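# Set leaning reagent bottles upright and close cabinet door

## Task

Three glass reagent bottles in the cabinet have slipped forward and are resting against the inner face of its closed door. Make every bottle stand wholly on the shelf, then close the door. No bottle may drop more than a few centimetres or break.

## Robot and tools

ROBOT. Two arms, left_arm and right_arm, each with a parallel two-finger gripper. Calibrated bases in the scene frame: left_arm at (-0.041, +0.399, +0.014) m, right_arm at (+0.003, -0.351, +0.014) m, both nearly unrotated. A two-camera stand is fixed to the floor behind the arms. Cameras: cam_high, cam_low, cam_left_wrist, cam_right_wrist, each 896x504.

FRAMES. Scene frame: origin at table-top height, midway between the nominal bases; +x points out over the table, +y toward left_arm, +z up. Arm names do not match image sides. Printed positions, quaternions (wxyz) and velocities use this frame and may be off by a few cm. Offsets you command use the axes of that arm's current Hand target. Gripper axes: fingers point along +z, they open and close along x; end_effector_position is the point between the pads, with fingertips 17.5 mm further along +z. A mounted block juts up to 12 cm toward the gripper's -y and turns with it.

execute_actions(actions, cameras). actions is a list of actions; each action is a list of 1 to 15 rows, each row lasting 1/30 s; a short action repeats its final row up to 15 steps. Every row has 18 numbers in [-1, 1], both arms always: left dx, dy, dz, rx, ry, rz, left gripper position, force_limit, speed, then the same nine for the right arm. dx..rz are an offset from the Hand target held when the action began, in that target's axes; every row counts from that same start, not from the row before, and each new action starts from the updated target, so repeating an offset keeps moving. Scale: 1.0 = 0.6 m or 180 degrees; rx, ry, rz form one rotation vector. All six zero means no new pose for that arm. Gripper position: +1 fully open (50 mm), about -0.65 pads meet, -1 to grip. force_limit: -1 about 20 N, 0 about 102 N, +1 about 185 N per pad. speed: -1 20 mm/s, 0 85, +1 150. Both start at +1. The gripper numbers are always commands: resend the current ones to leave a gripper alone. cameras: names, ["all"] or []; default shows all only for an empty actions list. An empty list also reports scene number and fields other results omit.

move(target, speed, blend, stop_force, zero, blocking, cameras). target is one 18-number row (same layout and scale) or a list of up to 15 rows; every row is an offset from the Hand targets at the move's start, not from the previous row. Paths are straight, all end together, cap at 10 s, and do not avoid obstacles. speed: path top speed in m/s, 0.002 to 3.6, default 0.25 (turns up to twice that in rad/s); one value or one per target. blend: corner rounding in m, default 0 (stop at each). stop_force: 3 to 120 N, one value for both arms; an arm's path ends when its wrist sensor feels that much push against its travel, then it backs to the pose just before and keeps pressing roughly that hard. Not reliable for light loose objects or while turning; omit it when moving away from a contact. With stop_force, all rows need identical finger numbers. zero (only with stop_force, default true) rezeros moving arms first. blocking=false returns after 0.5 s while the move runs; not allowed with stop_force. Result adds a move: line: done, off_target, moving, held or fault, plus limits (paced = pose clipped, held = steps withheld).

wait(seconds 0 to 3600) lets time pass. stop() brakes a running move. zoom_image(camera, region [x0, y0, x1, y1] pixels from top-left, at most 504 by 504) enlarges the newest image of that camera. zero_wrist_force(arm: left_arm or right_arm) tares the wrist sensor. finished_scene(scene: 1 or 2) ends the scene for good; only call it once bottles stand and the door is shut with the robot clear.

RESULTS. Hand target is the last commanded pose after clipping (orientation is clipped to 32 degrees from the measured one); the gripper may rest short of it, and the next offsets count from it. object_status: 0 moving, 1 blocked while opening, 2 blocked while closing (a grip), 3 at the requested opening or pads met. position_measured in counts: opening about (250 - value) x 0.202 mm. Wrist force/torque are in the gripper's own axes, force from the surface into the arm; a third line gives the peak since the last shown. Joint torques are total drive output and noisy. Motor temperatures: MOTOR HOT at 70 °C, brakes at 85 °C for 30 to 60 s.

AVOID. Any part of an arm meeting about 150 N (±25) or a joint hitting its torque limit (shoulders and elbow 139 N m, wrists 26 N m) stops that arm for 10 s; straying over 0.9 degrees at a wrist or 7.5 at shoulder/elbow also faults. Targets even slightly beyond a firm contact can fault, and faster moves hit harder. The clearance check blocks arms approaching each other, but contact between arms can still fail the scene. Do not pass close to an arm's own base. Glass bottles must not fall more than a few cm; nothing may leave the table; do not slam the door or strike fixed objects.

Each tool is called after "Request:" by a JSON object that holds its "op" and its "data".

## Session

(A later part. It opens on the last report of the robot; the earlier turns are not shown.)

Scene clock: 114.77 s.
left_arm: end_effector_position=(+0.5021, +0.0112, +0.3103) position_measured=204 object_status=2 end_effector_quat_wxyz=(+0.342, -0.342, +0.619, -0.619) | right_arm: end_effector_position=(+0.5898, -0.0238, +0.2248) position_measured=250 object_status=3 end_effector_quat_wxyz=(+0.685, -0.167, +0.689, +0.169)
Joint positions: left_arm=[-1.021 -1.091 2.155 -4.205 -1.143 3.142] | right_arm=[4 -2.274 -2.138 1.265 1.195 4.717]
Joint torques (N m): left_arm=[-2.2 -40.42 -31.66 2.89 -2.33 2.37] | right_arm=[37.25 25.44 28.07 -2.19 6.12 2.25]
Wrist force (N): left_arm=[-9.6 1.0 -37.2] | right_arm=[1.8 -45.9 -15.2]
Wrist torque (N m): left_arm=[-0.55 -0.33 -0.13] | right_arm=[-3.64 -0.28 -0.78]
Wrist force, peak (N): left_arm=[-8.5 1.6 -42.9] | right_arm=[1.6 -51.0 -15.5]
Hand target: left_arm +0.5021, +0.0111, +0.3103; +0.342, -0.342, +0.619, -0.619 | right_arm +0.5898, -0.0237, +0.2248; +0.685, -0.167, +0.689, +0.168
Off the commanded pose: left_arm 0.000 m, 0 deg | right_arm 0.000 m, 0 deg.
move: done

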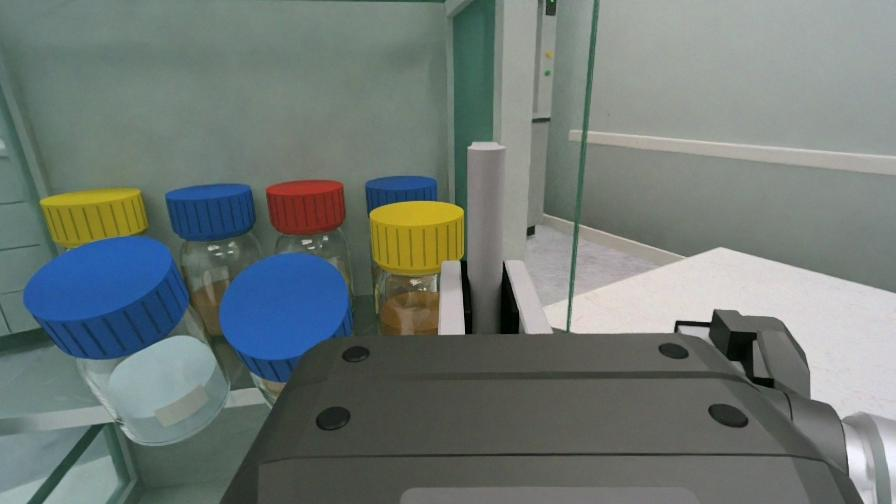

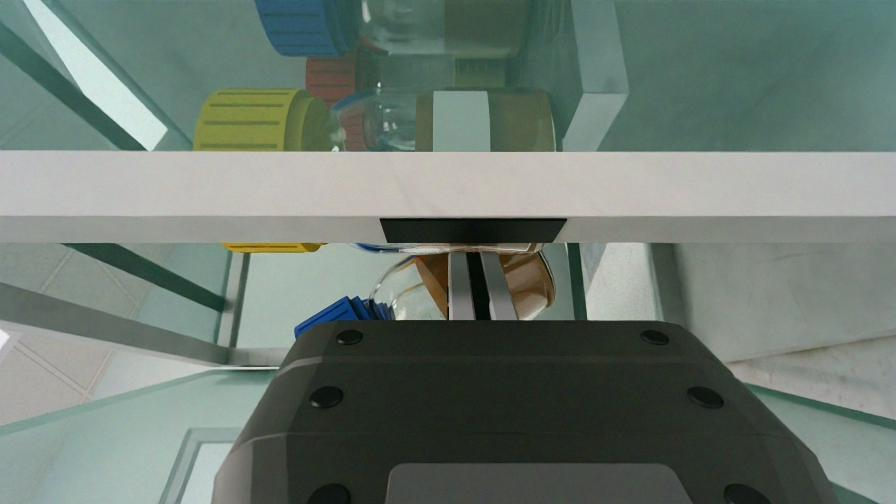

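Request:
{"op": "move", "data": {"target": [[-0.0014,0,-0.0067,0,0.0044,0,-1,-0.8,-1, 0,0,0,0,0,0,-1,-1,0],[-0.0014,0,-0.0067,0,0.0044,0,-1,-0.8,-1, 0,0,0.0333,0,0,0,-1,-1,0]], "speed": 0.03, "cameras": ["cam_left_wrist","cam_right_wrist"]}}

Scene clock: 117.03 s.
left_arm: end_effector_position=(+0.4991, +0.0140, +0.3103) position_measured=204 object_status=2 end_effector_quat_wxyz=(+0.337, -0.337, +0.622, -0.621) | right_arm: end_effector_position=(+0.6075, -0.0146, +0.2247) position_measured=250 object_status=3 end_effector_quat_wxyz=(+0.685, -0.167, +0.689, +0.168)
Joint positions: left_arm=[-1.015 -1.097 2.168 -4.212 -1.163 3.142] | right_arm=[3.982 -2.292 -2.08 1.225 1.213 4.717]
Joint torques (N m): left_arm=[1.82 -46.08 -1.87 -4.6 -3.34 2.42] | right_arm=[-11.58 27.24 18.1 0.02 1.25 -1.08]
Wrist force (N): left_arm=[-5.9 -3.7 0.6] | right_arm=[0.6 -1.5 -3.4]
Wrist torque (N m): left_arm=[-0.67 -0.29 -0.14] | right_arm=[-0.26 -0.35 0.11]
Wrist force, peak (N): left_arm=[-10.3 2.5 -38.8] | right_arm=[0.8 -47.5 -16.5]
Hand target: left_arm +0.4991, +0.0140, +0.3103; +0.337, -0.337, +0.622, -0.621 | right_arm +0.6075, -0.0145, +0.2247; +0.685, -0.167, +0.689, +0.168
Off the commanded pose: left_arm 0.000 m, 0 deg | right_arm 0.000 m, 0 deg.
move: done

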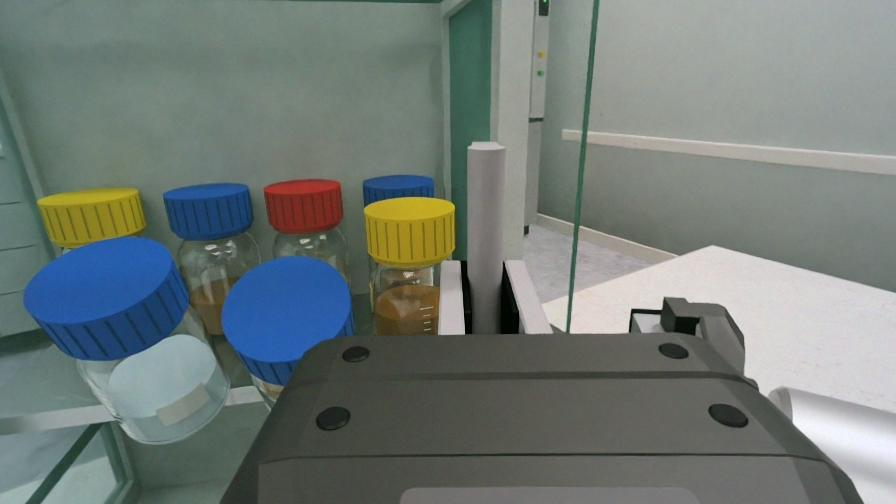

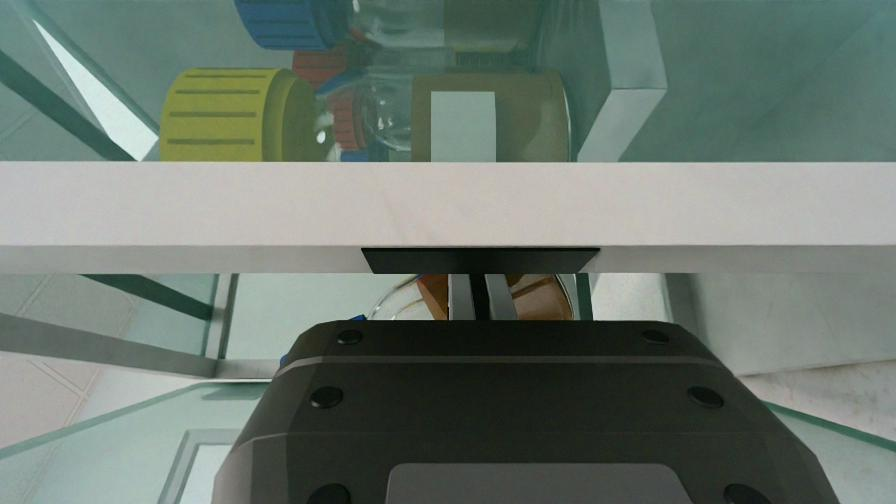

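Request:
{"op": "move", "data": {"target": [[0,0,0,0,0,0,-1,-0.8,-1, 0,0,-0.0367,0,0,0,-1,-1,0],[0,0,0,0,0,0,-1,-0.8,-1, 0.0083,0.0250,-0.0667,-0.2222,0,0,-1,-1,0]], "speed": 0.06, "cameras": ["cam_left_wrist","cam_right_wrist"]}}

Scene clock: 124.97 s.
left_arm: end_effector_position=(+0.4991, +0.0140, +0.3103) position_measured=204 object_status=2 end_effector_quat_wxyz=(+0.337, -0.337, +0.622, -0.621) | right_arm: end_effector_position=(+0.5651, -0.0197, +0.2199) position_measured=250 object_status=3 end_effector_quat_wxyz=(+0.586, -0.392, +0.590, +0.394)
Joint positions: left_arm=[-1.015 -1.097 2.168 -4.212 -1.163 3.142] | right_arm=[3.627 -2.345 -1.96 1.16 2.266 4.716]
Joint torques (N m): left_arm=[1.94 -46.45 -1.33 -4.56 -3.38 2.21] | right_arm=[-12.29 30.4 21.1 -0.39 1.36 0.57]
Wrist force (N): left_arm=[-5.7 -3.6 0.6] | right_arm=[0.7 -1.8 -3.2]
Wrist torque (N m): left_arm=[-0.65 -0.32 -0.13] | right_arm=[-0.22 -0.37 0.25]
Wrist force, peak (N): left_arm=[-6.2 -3.8 0.9] | right_arm=[0.7 -2.0 -3.5]
Hand target: left_arm +0.4991, +0.0140, +0.3103; +0.337, -0.337, +0.622, -0.621 | right_arm +0.5651, -0.0197, +0.2199; +0.586, -0.392, +0.590, +0.394
Off the commanded pose: left_arm 0.000 m, 0 deg | right_arm 0.000 m, 0 deg.
move: done

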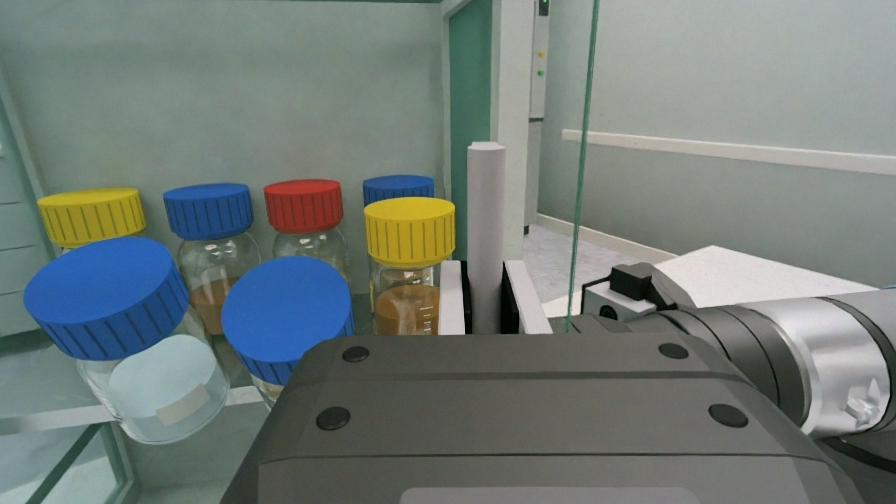

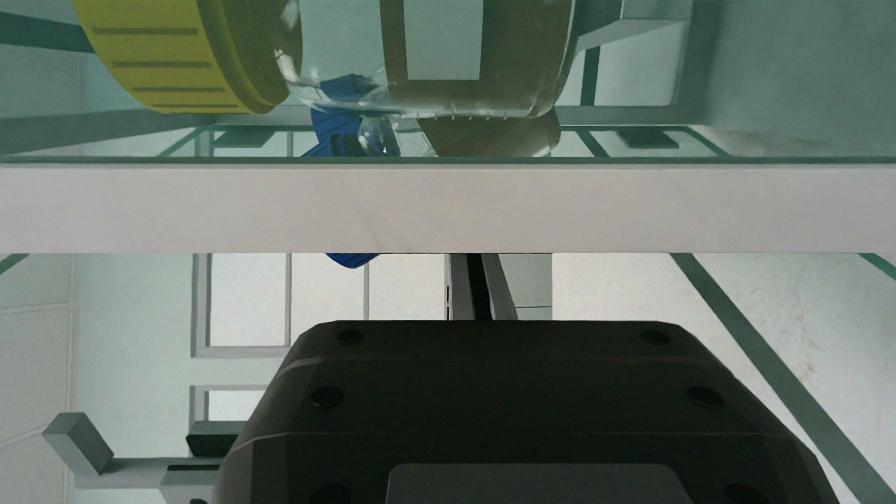

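Request:
{"op": "zoom_image", "data": {"camera": "cam_right_wrist", "region": [260, 60, 720, 330]}}

Scaled by 1.096.

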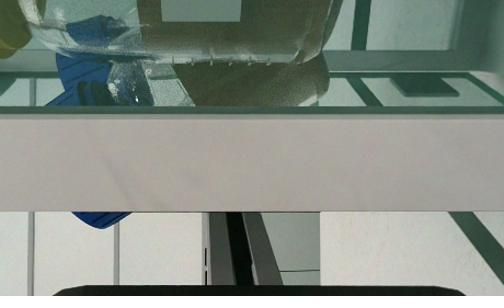

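Request:
{"op": "move", "data": {"target": [0,0,0,0,0,0,-1,-0.8,-1, 0,0,0.1117,0,0,0,-1,-1,0], "speed": 0.05, "stop_force": 7, "cameras": ["cam_left_wrist","cam_right_wrist"]}}

Scene clock: 128.17 s.
left_arm: end_effector_position=(+0.4991, +0.0140, +0.3103) position_measured=204 object_status=2 end_effector_quat_wxyz=(+0.337, -0.337, +0.622, -0.621) | right_arm: end_effector_position=(+0.5902, +0.0410, +0.2198) position_measured=250 object_status=3 end_effector_quat_wxyz=(+0.586, -0.392, +0.590, +0.394)
Joint positions: left_arm=[-1.015 -1.097 2.168 -4.212 -1.163 3.142] | right_arm=[3.712 -2.389 -1.837 1.082 2.181 4.716]
Joint torques (N m): left_arm=[0.97 -46.15 -1.27 -4.48 -3.28 2.34] | right_arm=[-9.85 62.78 6.13 3.94 1 0.61]
Wrist force (N): left_arm=[-5.6 -3.6 1.3] | right_arm=[2.6 -2.4 -6.7]
Wrist torque (N m): left_arm=[-0.65 -0.35 -0.13] | right_arm=[-0.04 -0.59 0.35]
Wrist force, peak (N): left_arm=[-6.2 -4.0 0.9] | right_arm=[3.4 9.6 -33.3]
Hand target: left_arm +0.4991, +0.0140, +0.3103; +0.337, -0.337, +0.622, -0.621 | right_arm +0.5902, +0.0410, +0.2198; +0.586, -0.392, +0.590, +0.394 (not the last commanded pose)
Off the commanded pose: left_arm 0.000 m, 0 deg | right_arm 0.001 m, 0 deg.
move: contact (right_arm)

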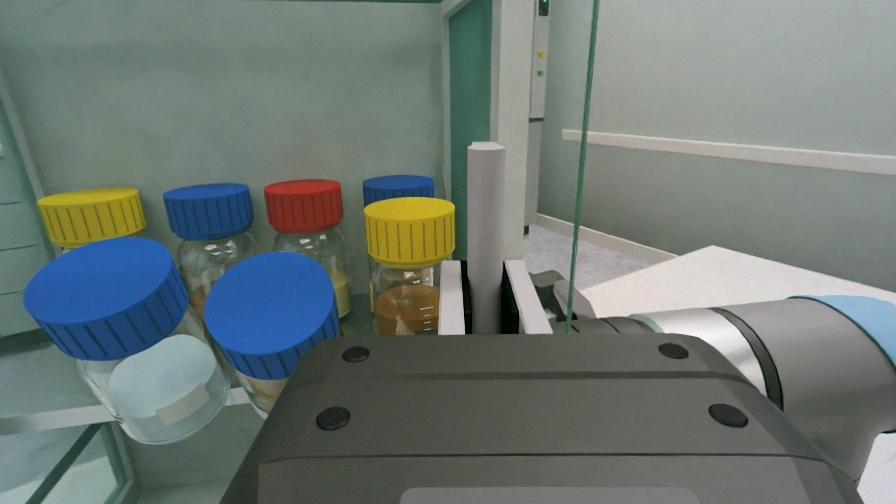

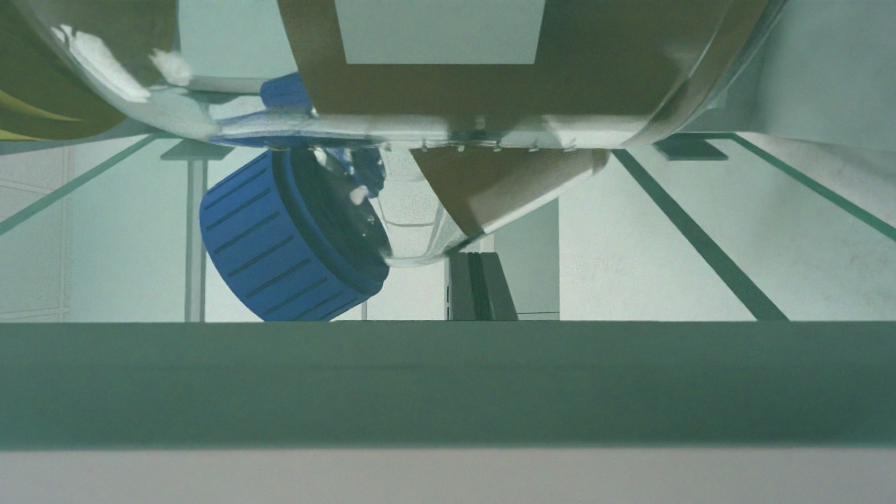

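Request:
{"op": "zoom_image", "data": {"camera": "cam_right_wrist", "region": [180, 60, 640, 330]}}

Request:
{"op": "zoom_image", "data": {"camera": "cam_left_wrist", "region": [0, 170, 460, 460]}}

Scaled by 1.096.

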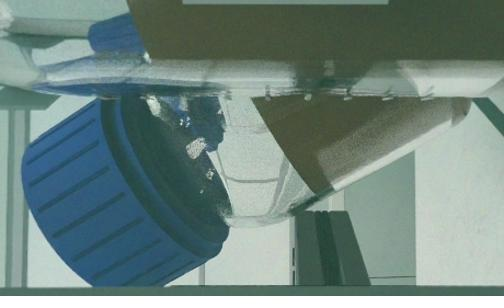

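Scaled by 1.096.

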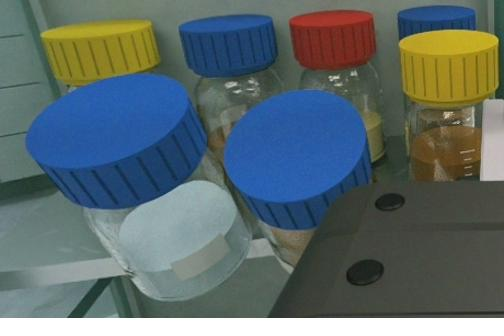

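Request:
{"op": "move", "data": {"target": [[0,0,0,0,0,0,-1,-0.8,-1, 0,-0.0283,0.0063,0.0556,0,0,-1,-1,0],[0,0,0,0,0,0,-1,-0.8,-1, 0,-0.0532,0.0140,0.1111,0,0,-1,-1,0]], "speed": 0.03, "blend": [0.004,0], "cameras": ["cam_left_wrist","cam_right_wrist"]}}

Scene clock: 139.77 s.
left_arm: end_effector_position=(+0.4992, +0.0140, +0.3103) position_measured=204 object_status=2 end_effector_quat_wxyz=(+0.338, -0.337, +0.622, -0.621) | right_arm: end_effector_position=(+0.6228, +0.0365, +0.2196) position_measured=250 object_status=3 end_effector_quat_wxyz=(+0.645, -0.284, +0.649, +0.286)
Joint positions: left_arm=[-1.015 -1.097 2.168 -4.212 -1.163 3.142] | right_arm=[3.838 -2.36 -1.915 1.13 1.706 4.716]
Joint torques (N m): left_arm=[-13.82 -33.06 -37.52 4.67 -6.37 2.21] | right_arm=[35.42 59.53 5.96 4.3 3.23 0.78]
Wrist force (N): left_arm=[-26.1 0.0 -39.2] | right_arm=[0.8 -42.3 -14.3]
Wrist torque (N m): left_arm=[-0.63 -0.37 -0.13] | right_arm=[-5.87 -0.41 0.24]
Wrist force, peak (N): left_arm=[-25.3 -0.2 -43.7] | right_arm=[0.8 -45.8 -15.7]
Hand target: left_arm +0.4991, +0.0140, +0.3103; +0.337, -0.337, +0.622, -0.621 | right_arm +0.6229, +0.0365, +0.2196; +0.646, -0.284, +0.649, +0.285
Off the commanded pose: left_arm 0.000 m, 0 deg | right_arm 0.000 m, 0 deg.
move: done

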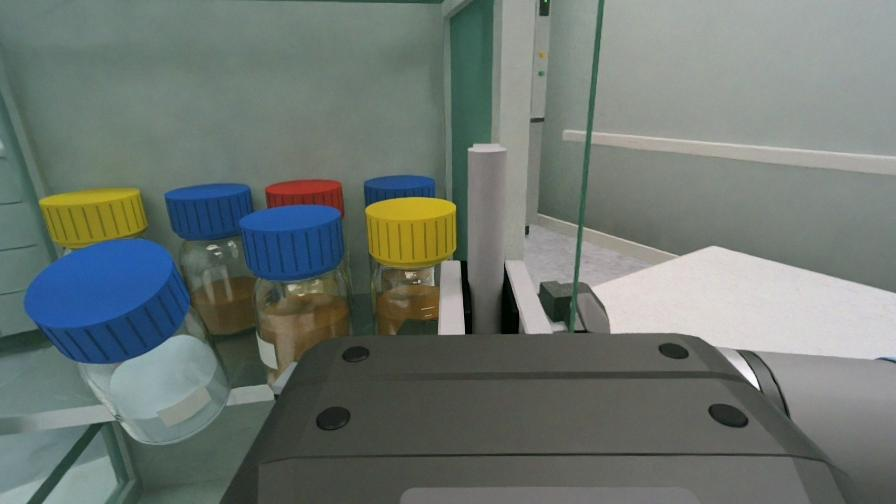

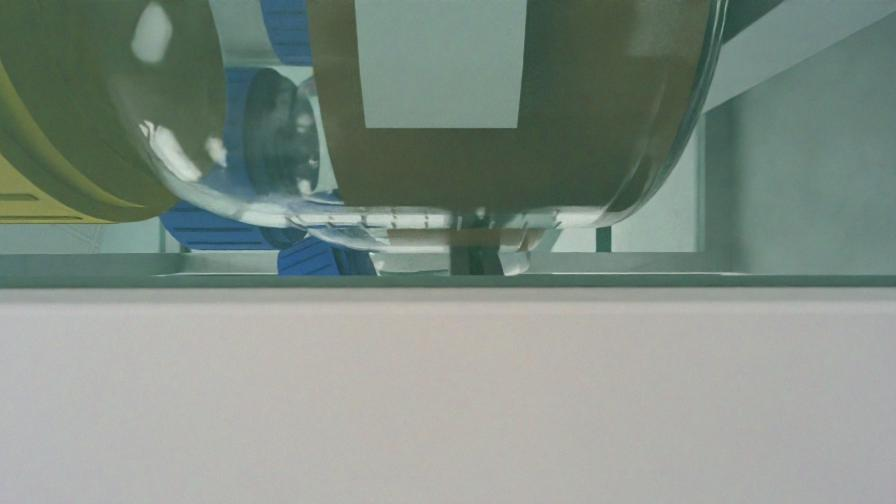

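Request:
{"op": "move", "data": {"target": [[-0.0045,0,-0.0168,0,0.0111,0,-1,-0.8,-1, 0,0,0,0,0,0,-1,-1,0],[-0.0045,0,-0.0168,0,0.0111,0,-1,-0.8,-1, 0,-0.0255,0.0198,0.0556,0,0,-1,-1,0]], "speed": 0.03, "cameras": ["cam_left_wrist","cam_right_wrist"]}}

Scene clock: 144.53 s.
left_arm: end_effector_position=(+0.4921, +0.0217, +0.3103) position_measured=204 object_status=2 end_effector_quat_wxyz=(+0.327, -0.327, +0.627, -0.627) | right_arm: end_effector_position=(+0.6421, +0.0349, +0.2195) position_measured=250 object_status=3 end_effector_quat_wxyz=(+0.668, -0.226, +0.671, +0.228)
Joint positions: left_arm=[-0.997 -1.112 2.199 -4.227 -1.216 3.142] | right_arm=[3.905 -2.364 -1.904 1.122 1.465 4.716]
Joint torques (N m): left_arm=[3.39 -43.78 0.27 -3.93 -2.7 2.44] | right_arm=[10.6 31.56 22.69 0.12 -1.41 1.47]
Wrist force (N): left_arm=[-2.9 -6.8 0.5] | right_arm=[0.2 -1.3 -3.2]
Wrist torque (N m): left_arm=[-0.72 -0.27 -0.13] | right_arm=[-0.28 -0.36 0.22]
Wrist force, peak (N): left_arm=[-26.4 0.2 -40.6] | right_arm=[1.0 -43.0 -15.0]
Hand target: left_arm +0.4921, +0.0217, +0.3103; +0.327, -0.327, +0.627, -0.627 | right_arm +0.6422, +0.0349, +0.2195; +0.668, -0.226, +0.671, +0.228
Off the commanded pose: left_arm 0.000 m, 0 deg | right_arm 0.000 m, 0 deg.
move: done

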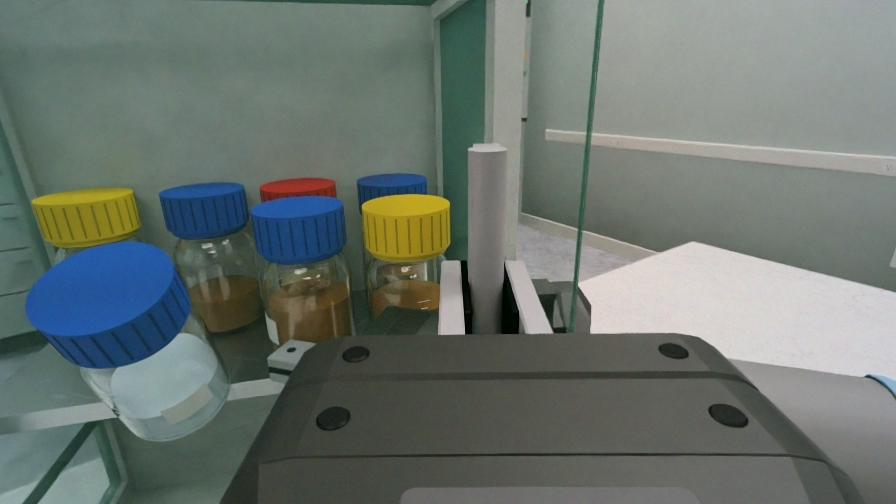

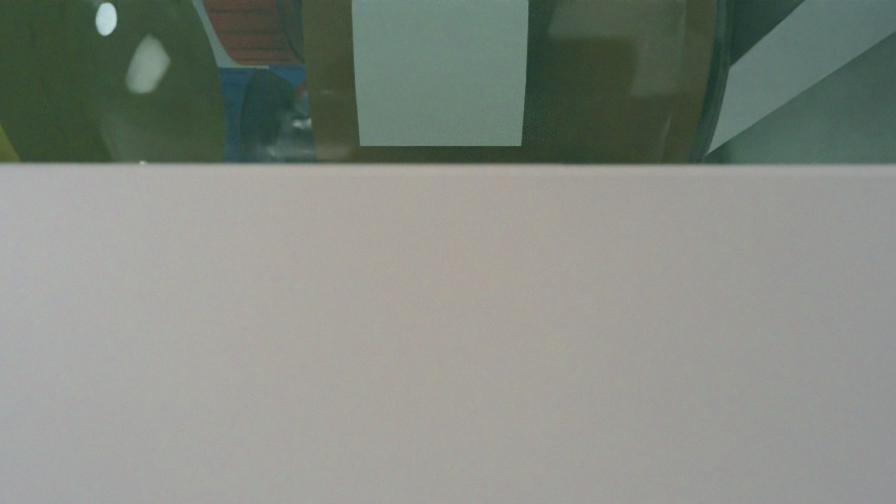

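Request:
{"op": "move", "data": {"target": [[0,0,0,0,0,0,-1,-0.8,-1, 0,0,-0.05,0,0,0,-1,-1,0],[0,0,0,0,0,0,-1,-0.8,-1, 0,0.0242,-0.1263,-0.1667,0,0,-1,-1,0],[0,0,0,0,0,0,-1,-0.8,-1, 0,-0.0883,-0.3212,-0.1667,0,0,-1,-1,0]], "speed": 0.1, "blend": [0.004,0.006,0], "cameras": ["all"]}}

Scene clock: 152.17 s.
left_arm: end_effector_position=(+0.4921, +0.0217, +0.3103) position_measured=204 object_status=2 end_effector_quat_wxyz=(+0.327, -0.327, +0.627, -0.627) | right_arm: end_effector_position=(+0.5215, -0.1242, +0.2202) position_measured=250 object_status=3 end_effector_quat_wxyz=(+0.586, -0.392, +0.590, +0.394)
Joint positions: left_arm=[-0.997 -1.112 2.199 -4.227 -1.216 3.142] | right_arm=[3.438 -2.294 -2.117 1.266 2.455 4.715]
Joint torques (N m): left_arm=[2.92 -44.36 0.26 -3.87 -2.61 2.31] | right_arm=[-11.55 53.82 -0.72 4.04 1.48 -0.99]
Wrist force (N): left_arm=[-2.8 -7.1 0.6] | right_arm=[0.6 -1.9 -2.9]
Wrist torque (N m): left_arm=[-0.76 -0.28 -0.13] | right_arm=[-0.24 -0.36 0.24]
Wrist force, peak (N): left_arm=[-2.8 -7.4 0.5] | right_arm=[0.4 -2.0 -3.9]
Hand target: left_arm +0.4921, +0.0217, +0.3103; +0.327, -0.327, +0.627, -0.627 | right_arm +0.5214, -0.1244, +0.2202; +0.586, -0.392, +0.590, +0.394
Off the commanded pose: left_arm 0.000 m, 0 deg | right_arm 0.000 m, 0 deg.
move: done

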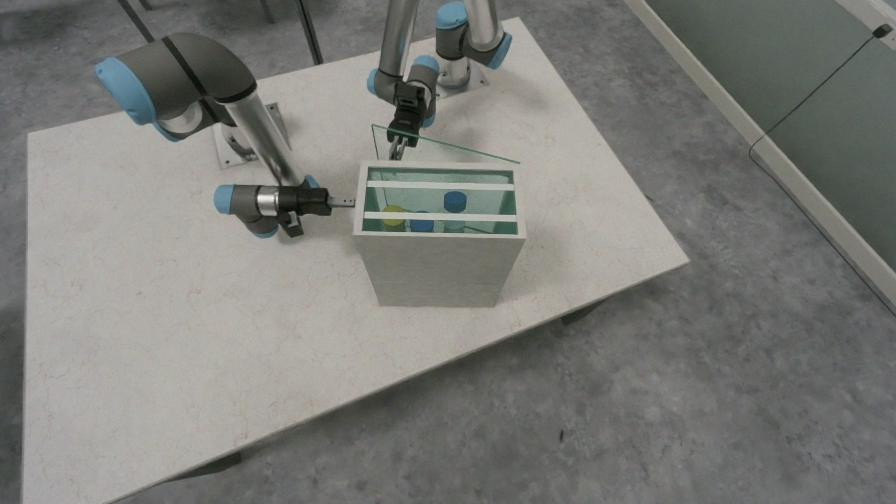

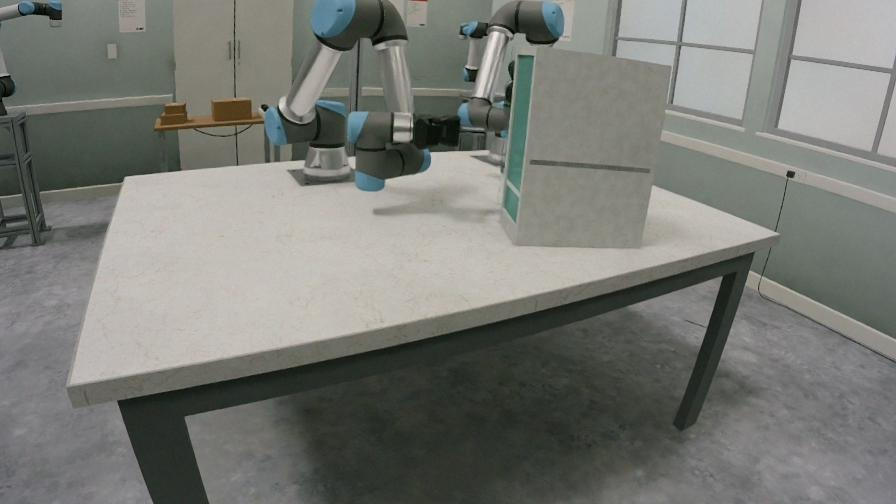

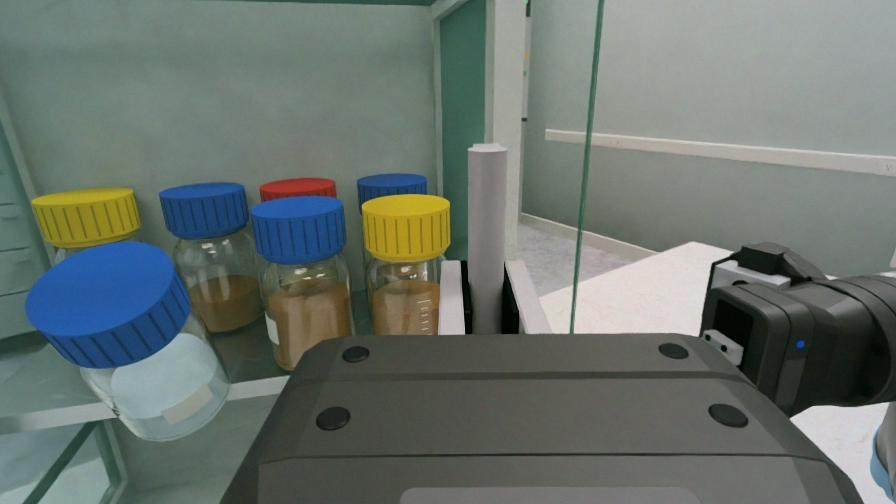

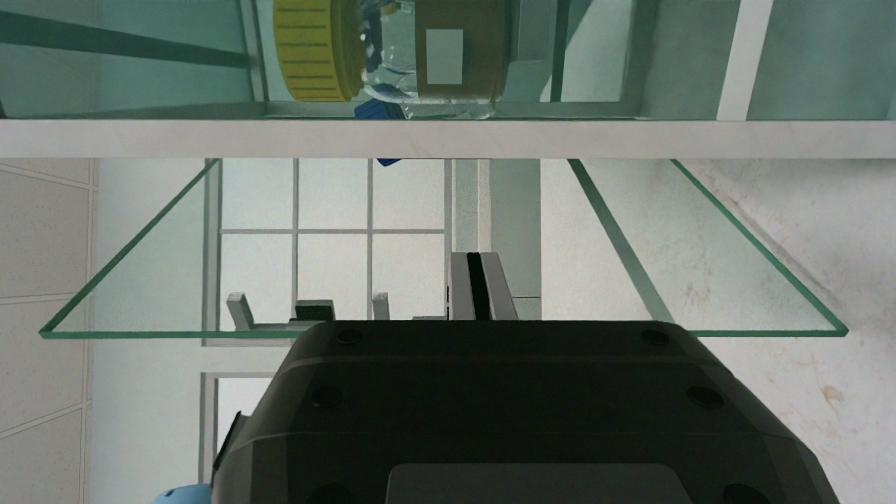

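Request:
{"op": "move", "data": {"target": [-0.0089,0,-0.0373,0,0.025,0,-1,-0.8,-1, 0.0087,0,0,0,0,-0.5,-1,-1,0], "speed": 0.3, "cameras": ["all"]}}

Scene clock: 160.30 s.
left_arm: end_effector_position=(+0.4769, +0.0389, +0.3103) position_measured=204 object_status=2 end_effector_quat_wxyz=(+0.302, -0.302, +0.640, -0.639) | right_arm: end_effector_position=(+0.5214, -0.1244, +0.2149) position_measured=250 object_status=3 end_effector_quat_wxyz=(+0.693, -0.694, +0.140, -0.136)
Joint positions: left_arm=[-0.949 -1.142 2.26 -4.258 -1.343 3.142] | right_arm=[3.438 -2.307 -2.115 1.278 2.455 3.145]
Joint torques (N m): left_arm=[7.69 -42.04 0.7 -4.2 -1.14 2.28] | right_arm=[11.47 53.53 -0.54 -0.83 -1.25 -1.57]
Wrist force (N): left_arm=[1.4 -6.7 -0.8] | right_arm=[-1.6 -1.5 -4.0]
Wrist torque (N m): left_arm=[-0.76 -0.01 -0.15] | right_arm=[-0.21 0.07 -0.14]
Wrist force, peak (N): left_arm=[6.0 -7.9 -1.2] | right_arm=[-1.1 -1.6 -4.4]
Hand target: left_arm +0.4769, +0.0389, +0.3103; +0.302, -0.302, +0.640, -0.639 | right_arm +0.5214, -0.1244, +0.2149; +0.693, -0.694, +0.140, -0.136
Off the commanded pose: left_arm 0.000 m, 0 deg | right_arm 0.000 m, 0 deg.
move: done

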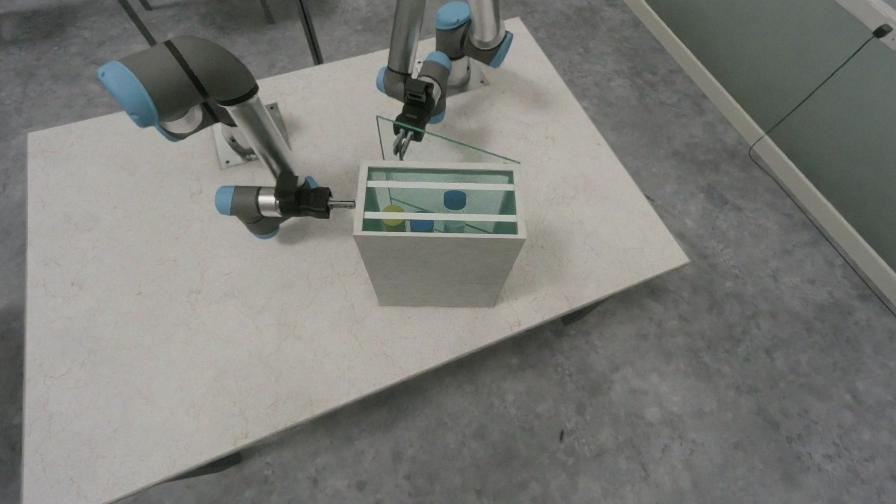

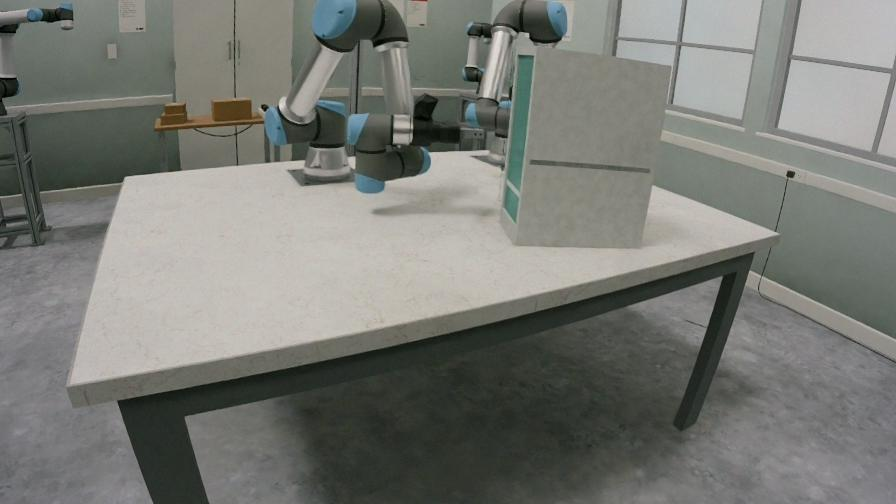

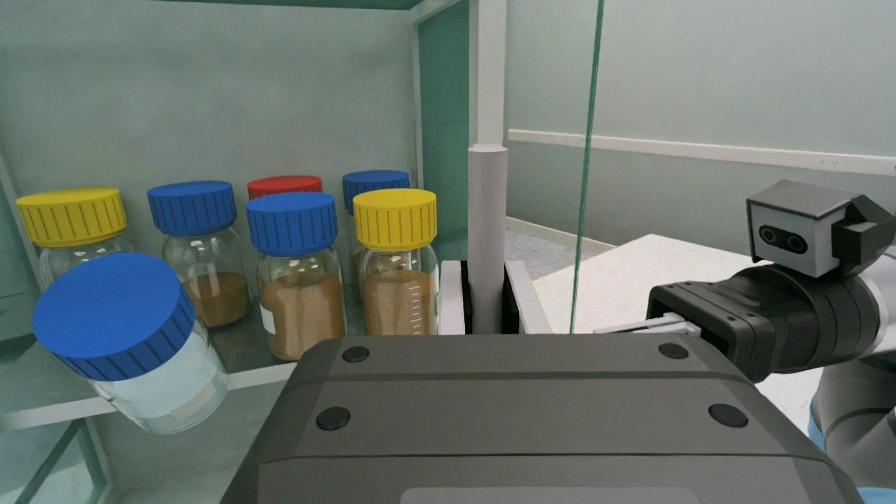

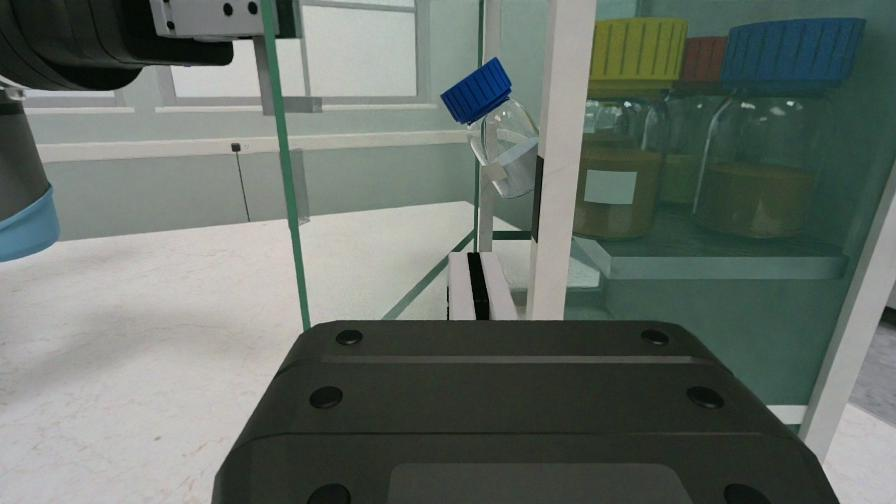

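Request:
{"op": "zoom_image", "data": {"camera": "cam_right_wrist", "region": [400, 40, 640, 290]}}

Scaled by 2.016.

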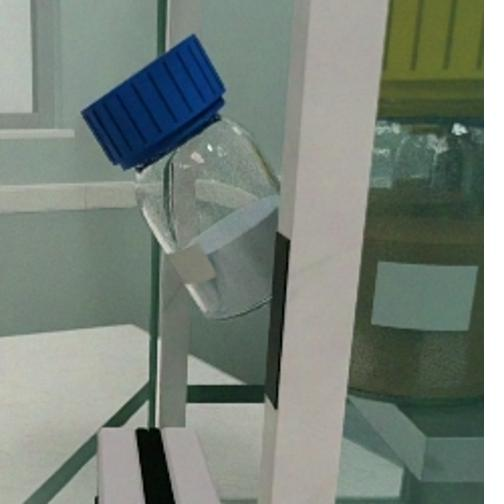

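Request:
{"op": "move", "data": {"target": [[0,0,0,0,0,0,-1,-0.8,-1, -0.04,0,0.0337,0,0.05,0,-1,-1,0],[0,0,0,0,0,0,-1,-0.8,-1, 0.0048,0,0.3170,0,0.05,0,-1,-1,0]], "speed": 0.08, "stop_force": 10, "cameras": ["cam_left_wrist","cam_right_wrist"]}}

Request:
{"op": "zoom_image", "data": {"camera": "cam_right_wrist", "region": [250, 0, 750, 340]}}

Scene clock: 167.03 s.
left_arm: end_effector_position=(+0.4769, +0.0389, +0.3103) position_measured=204 object_status=2 end_effector_quat_wxyz=(+0.302, -0.302, +0.640, -0.639) | right_arm: end_effector_position=(+0.5969, +0.0502, +0.2146) position_measured=250 object_status=3 end_effector_quat_wxyz=(+0.680, -0.681, +0.194, -0.190)
Joint positions: left_arm=[-0.949 -1.142 2.26 -4.258 -1.343 3.142] | right_arm=[3.793 -2.379 -1.893 1.128 1.943 3.145]
Joint torques (N m): left_arm=[7.96 -42.58 0.82 -4.19 -1.3 2.36] | right_arm=[11.26 32.89 22.23 0 -1.12 1.27]
Wrist force (N): left_arm=[1.6 -6.7 -0.6] | right_arm=[-1.5 -1.6 -3.9]
Wrist torque (N m): left_arm=[-0.75 -0.04 -0.15] | right_arm=[-0.23 0.05 -0.25]
Wrist force, peak (N): left_arm=[1.0 -7.3 -0.5] | right_arm=[-1.7 -1.5 -4.6]
Hand target: left_arm +0.4769, +0.0389, +0.3103; +0.302, -0.302, +0.640, -0.639 | right_arm +0.5969, +0.0502, +0.2146; +0.680, -0.681, +0.194, -0.190
Off the commanded pose: left_arm 0.000 m, 0 deg | right_arm 0.000 m, 0 deg.
move: done

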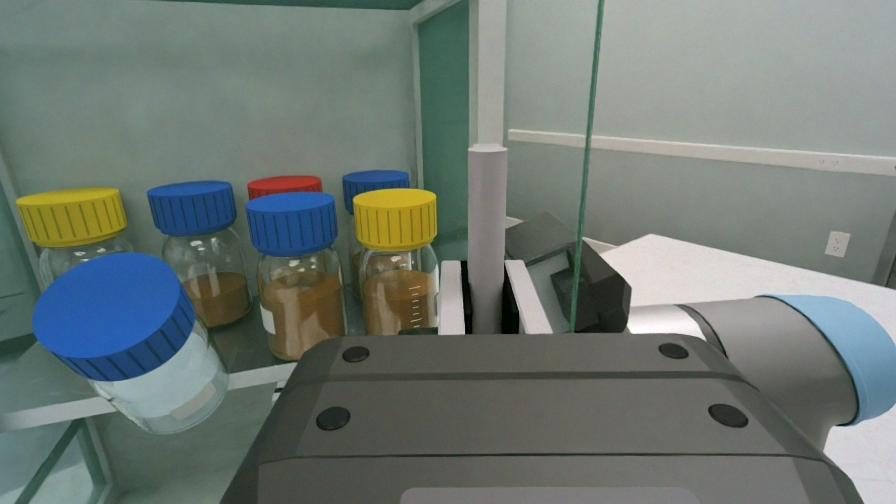

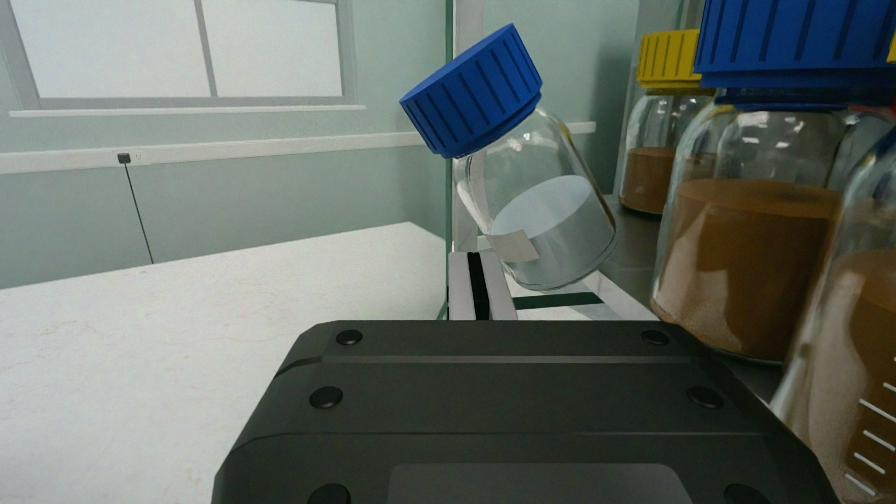

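Scaled by 1.008.

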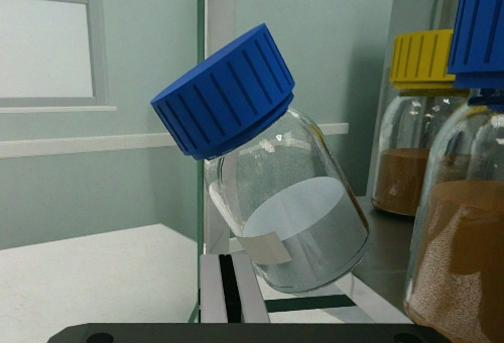

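Request:
{"op": "move", "data": {"target": [0,0,0,0,0,0,-1,-0.8,-1, 0,0,0.1092,0,0,0,-1,-1,0], "speed": 0.04, "stop_force": 8, "cameras": ["cam_left_wrist","cam_right_wrist"]}}

Scene clock: 170.37 s.
left_arm: end_effector_position=(+0.4769, +0.0389, +0.3103) position_measured=204 object_status=2 end_effector_quat_wxyz=(+0.302, -0.302, +0.640, -0.639) | right_arm: end_effector_position=(+0.6312, +0.1061, +0.2144) position_measured=250 object_status=3 end_effector_quat_wxyz=(+0.680, -0.681, +0.194, -0.190)
Joint positions: left_arm=[-0.949 -1.142 2.26 -4.258 -1.343 3.142] | right_arm=[3.838 -2.443 -1.721 1.019 1.898 3.145]
Joint torques (N m): left_arm=[7.97 -42.65 1.1 -4.07 -1.12 2.18] | right_arm=[10.8 37.15 25.31 -0.01 -1.51 1.51]
Wrist force (N): left_arm=[1.5 -6.7 -0.8] | right_arm=[-2.6 -1.2 -4.7]
Wrist torque (N m): left_arm=[-0.77 -0.04 -0.15] | right_arm=[-0.20 0.00 -0.25]
Wrist force, peak (N): left_arm=[1.4 -7.1 -0.8] | right_arm=[-2.7 -1.1 -5.2]
Hand target: left_arm +0.4769, +0.0389, +0.3103; +0.302, -0.302, +0.640, -0.639 | right_arm +0.6312, +0.1061, +0.2144; +0.680, -0.681, +0.194, -0.190
Off the commanded pose: left_arm 0.000 m, 0 deg | right_arm 0.000 m, 0 deg.
move: done

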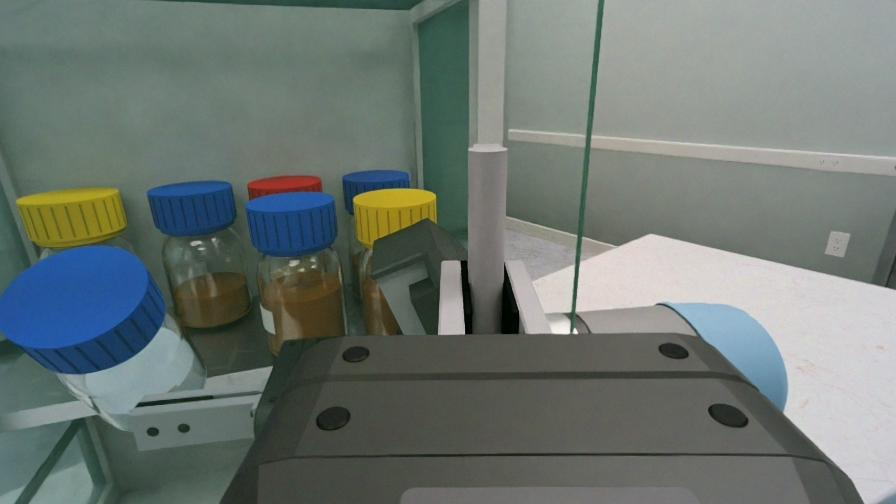

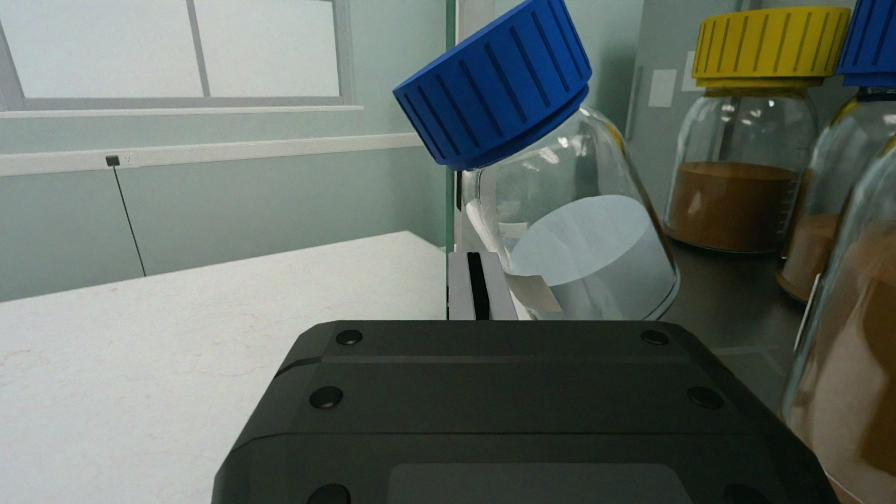

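Request:
{"op": "move", "data": {"target": [[0,0,0,0,0,0,-1,-0.8,-1, 0.0317,0,0.0177,0,0.0389,0,-1,-1,0],[0,0,0,0,0,0,-1,-0.8,-1, 0.0515,0,0.0282,0,0.0611,0,-1,-1,0]], "speed": 0.03, "blend": [0.004,0], "cameras": ["cam_left_wrist","cam_right_wrist"]}}

Scene clock: 174.77 s.
left_arm: end_effector_position=(+0.4769, +0.0389, +0.3103) position_measured=204 object_status=2 end_effector_quat_wxyz=(+0.302, -0.302, +0.640, -0.639) | right_arm: end_effector_position=(+0.6663, +0.1043, +0.2142) position_measured=250 object_status=3 end_effector_quat_wxyz=(+0.658, -0.660, +0.258, -0.255)
Joint positions: left_arm=[-0.949 -1.142 2.26 -4.258 -1.343 3.142] | right_arm=[3.883 -2.454 -1.692 1.001 1.661 3.145]
Joint torques (N m): left_arm=[7.04 -42.24 0.38 -4.18 -1.22 2.19] | right_arm=[11.68 38.21 24.65 0.01 -1.3 1.05]
Wrist force (N): left_arm=[1.6 -7.0 -0.6] | right_arm=[-2.1 -1.6 -4.4]
Wrist torque (N m): left_arm=[-0.82 -0.06 -0.15] | right_arm=[-0.15 0.04 -0.25]
Wrist force, peak (N): left_arm=[1.6 -7.3 -0.6] | right_arm=[-3.0 -1.2 -5.2]
Hand target: left_arm +0.4769, +0.0389, +0.3103; +0.302, -0.302, +0.640, -0.639 | right_arm +0.6664, +0.1043, +0.2142; +0.658, -0.660, +0.258, -0.255
Off the commanded pose: left_arm 0.000 m, 0 deg | right_arm 0.000 m, 0 deg.
move: done

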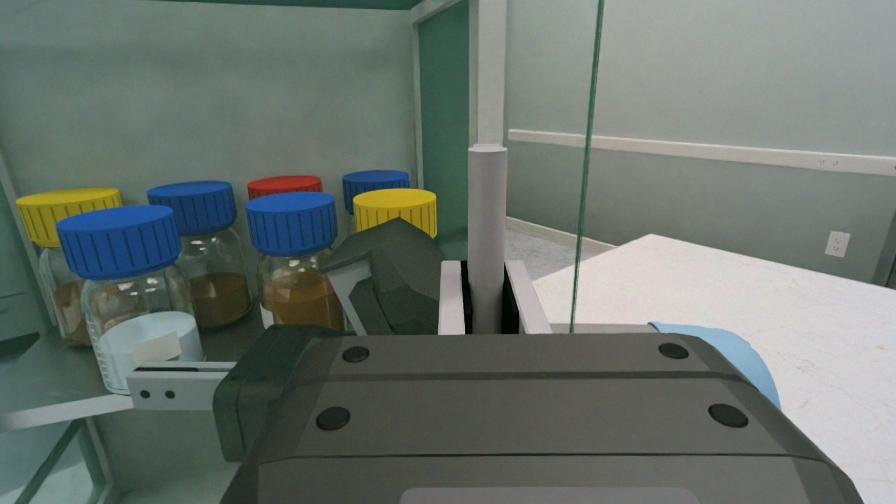

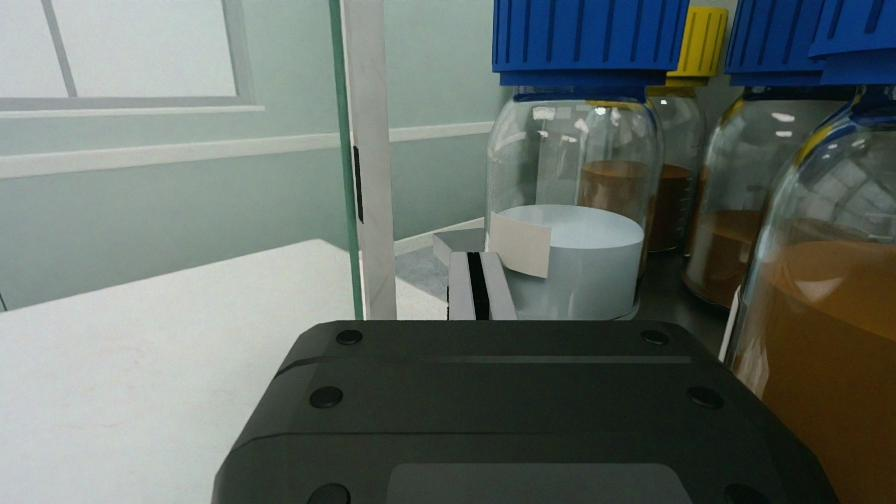

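Request:
{"op": "move", "data": {"target": [[0,0,0,0,0,0,-1,-0.8,-1, -0.002,-0.0363,-0.0102,0,0,0,-1,-1,0],[0,0,0,0,0,0,-1,-0.8,-1, 0.0305,-0.0363,-0.0102,0,0.0389,0,-1,-1,0]], "speed": 0.04, "cameras": ["cam_left_wrist","cam_right_wrist"]}}

Scene clock: 179.30 s.
left_arm: end_effector_position=(+0.4769, +0.0389, +0.3103) position_measured=204 object_status=2 end_effector_quat_wxyz=(+0.302, -0.302, +0.640, -0.639) | right_arm: end_effector_position=(+0.6758, +0.0875, +0.2359) position_measured=250 object_status=3 end_effector_quat_wxyz=(+0.641, -0.643, +0.298, -0.294)
Joint positions: left_arm=[-0.949 -1.142 2.26 -4.258 -1.343 3.142] | right_arm=[3.907 -2.4 -1.725 0.98 1.515 3.146]
Joint torques (N m): left_arm=[7.31 -42.01 1.27 -4.15 -1.16 2.25] | right_arm=[11.07 62.84 9.33 3.67 -1.58 1.59]
Wrist force (N): left_arm=[1.3 -6.8 -0.5] | right_arm=[-2.5 -1.9 -4.3]
Wrist torque (N m): left_arm=[-0.79 -0.01 -0.15] | right_arm=[-0.21 0.10 -0.25]
Wrist force, peak (N): left_arm=[1.5 -7.1 -0.4] | right_arm=[-2.8 -2.4 -4.7]
Hand target: left_arm +0.4769, +0.0389, +0.3103; +0.302, -0.302, +0.640, -0.639 | right_arm +0.6759, +0.0875, +0.2359; +0.641, -0.643, +0.298, -0.294
Off the commanded pose: left_arm 0.000 m, 0 deg | right_arm 0.000 m, 0 deg.
move: done

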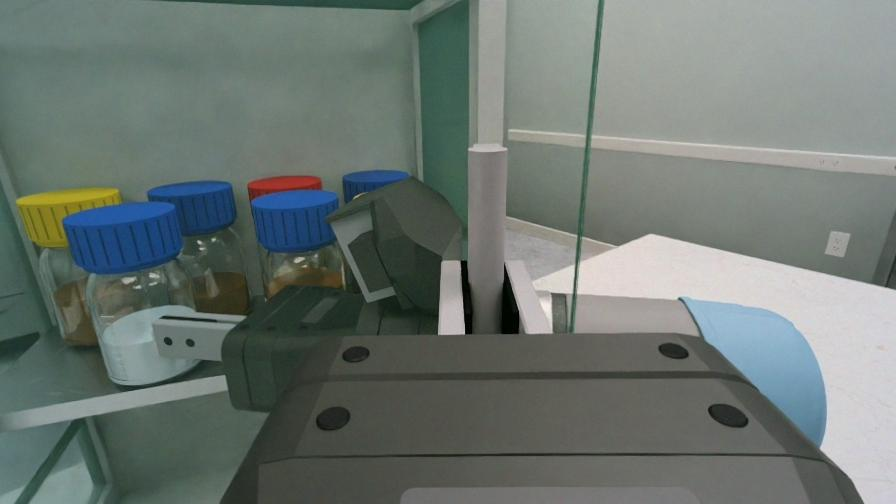

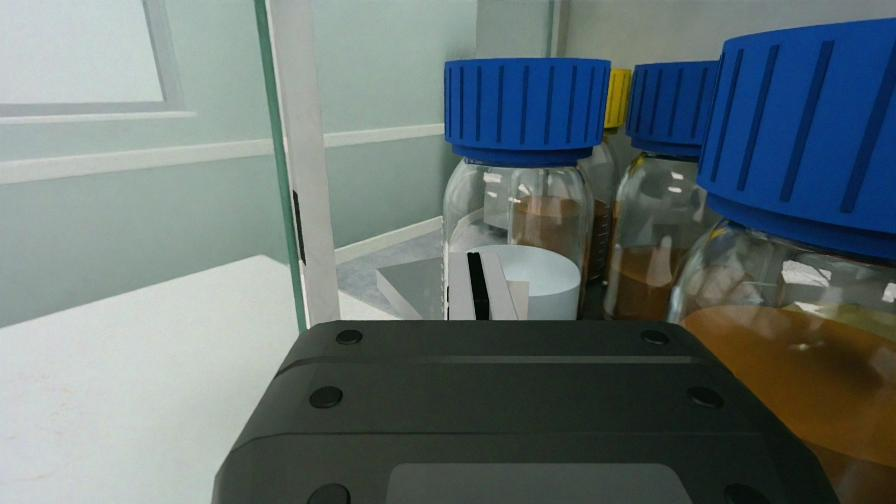

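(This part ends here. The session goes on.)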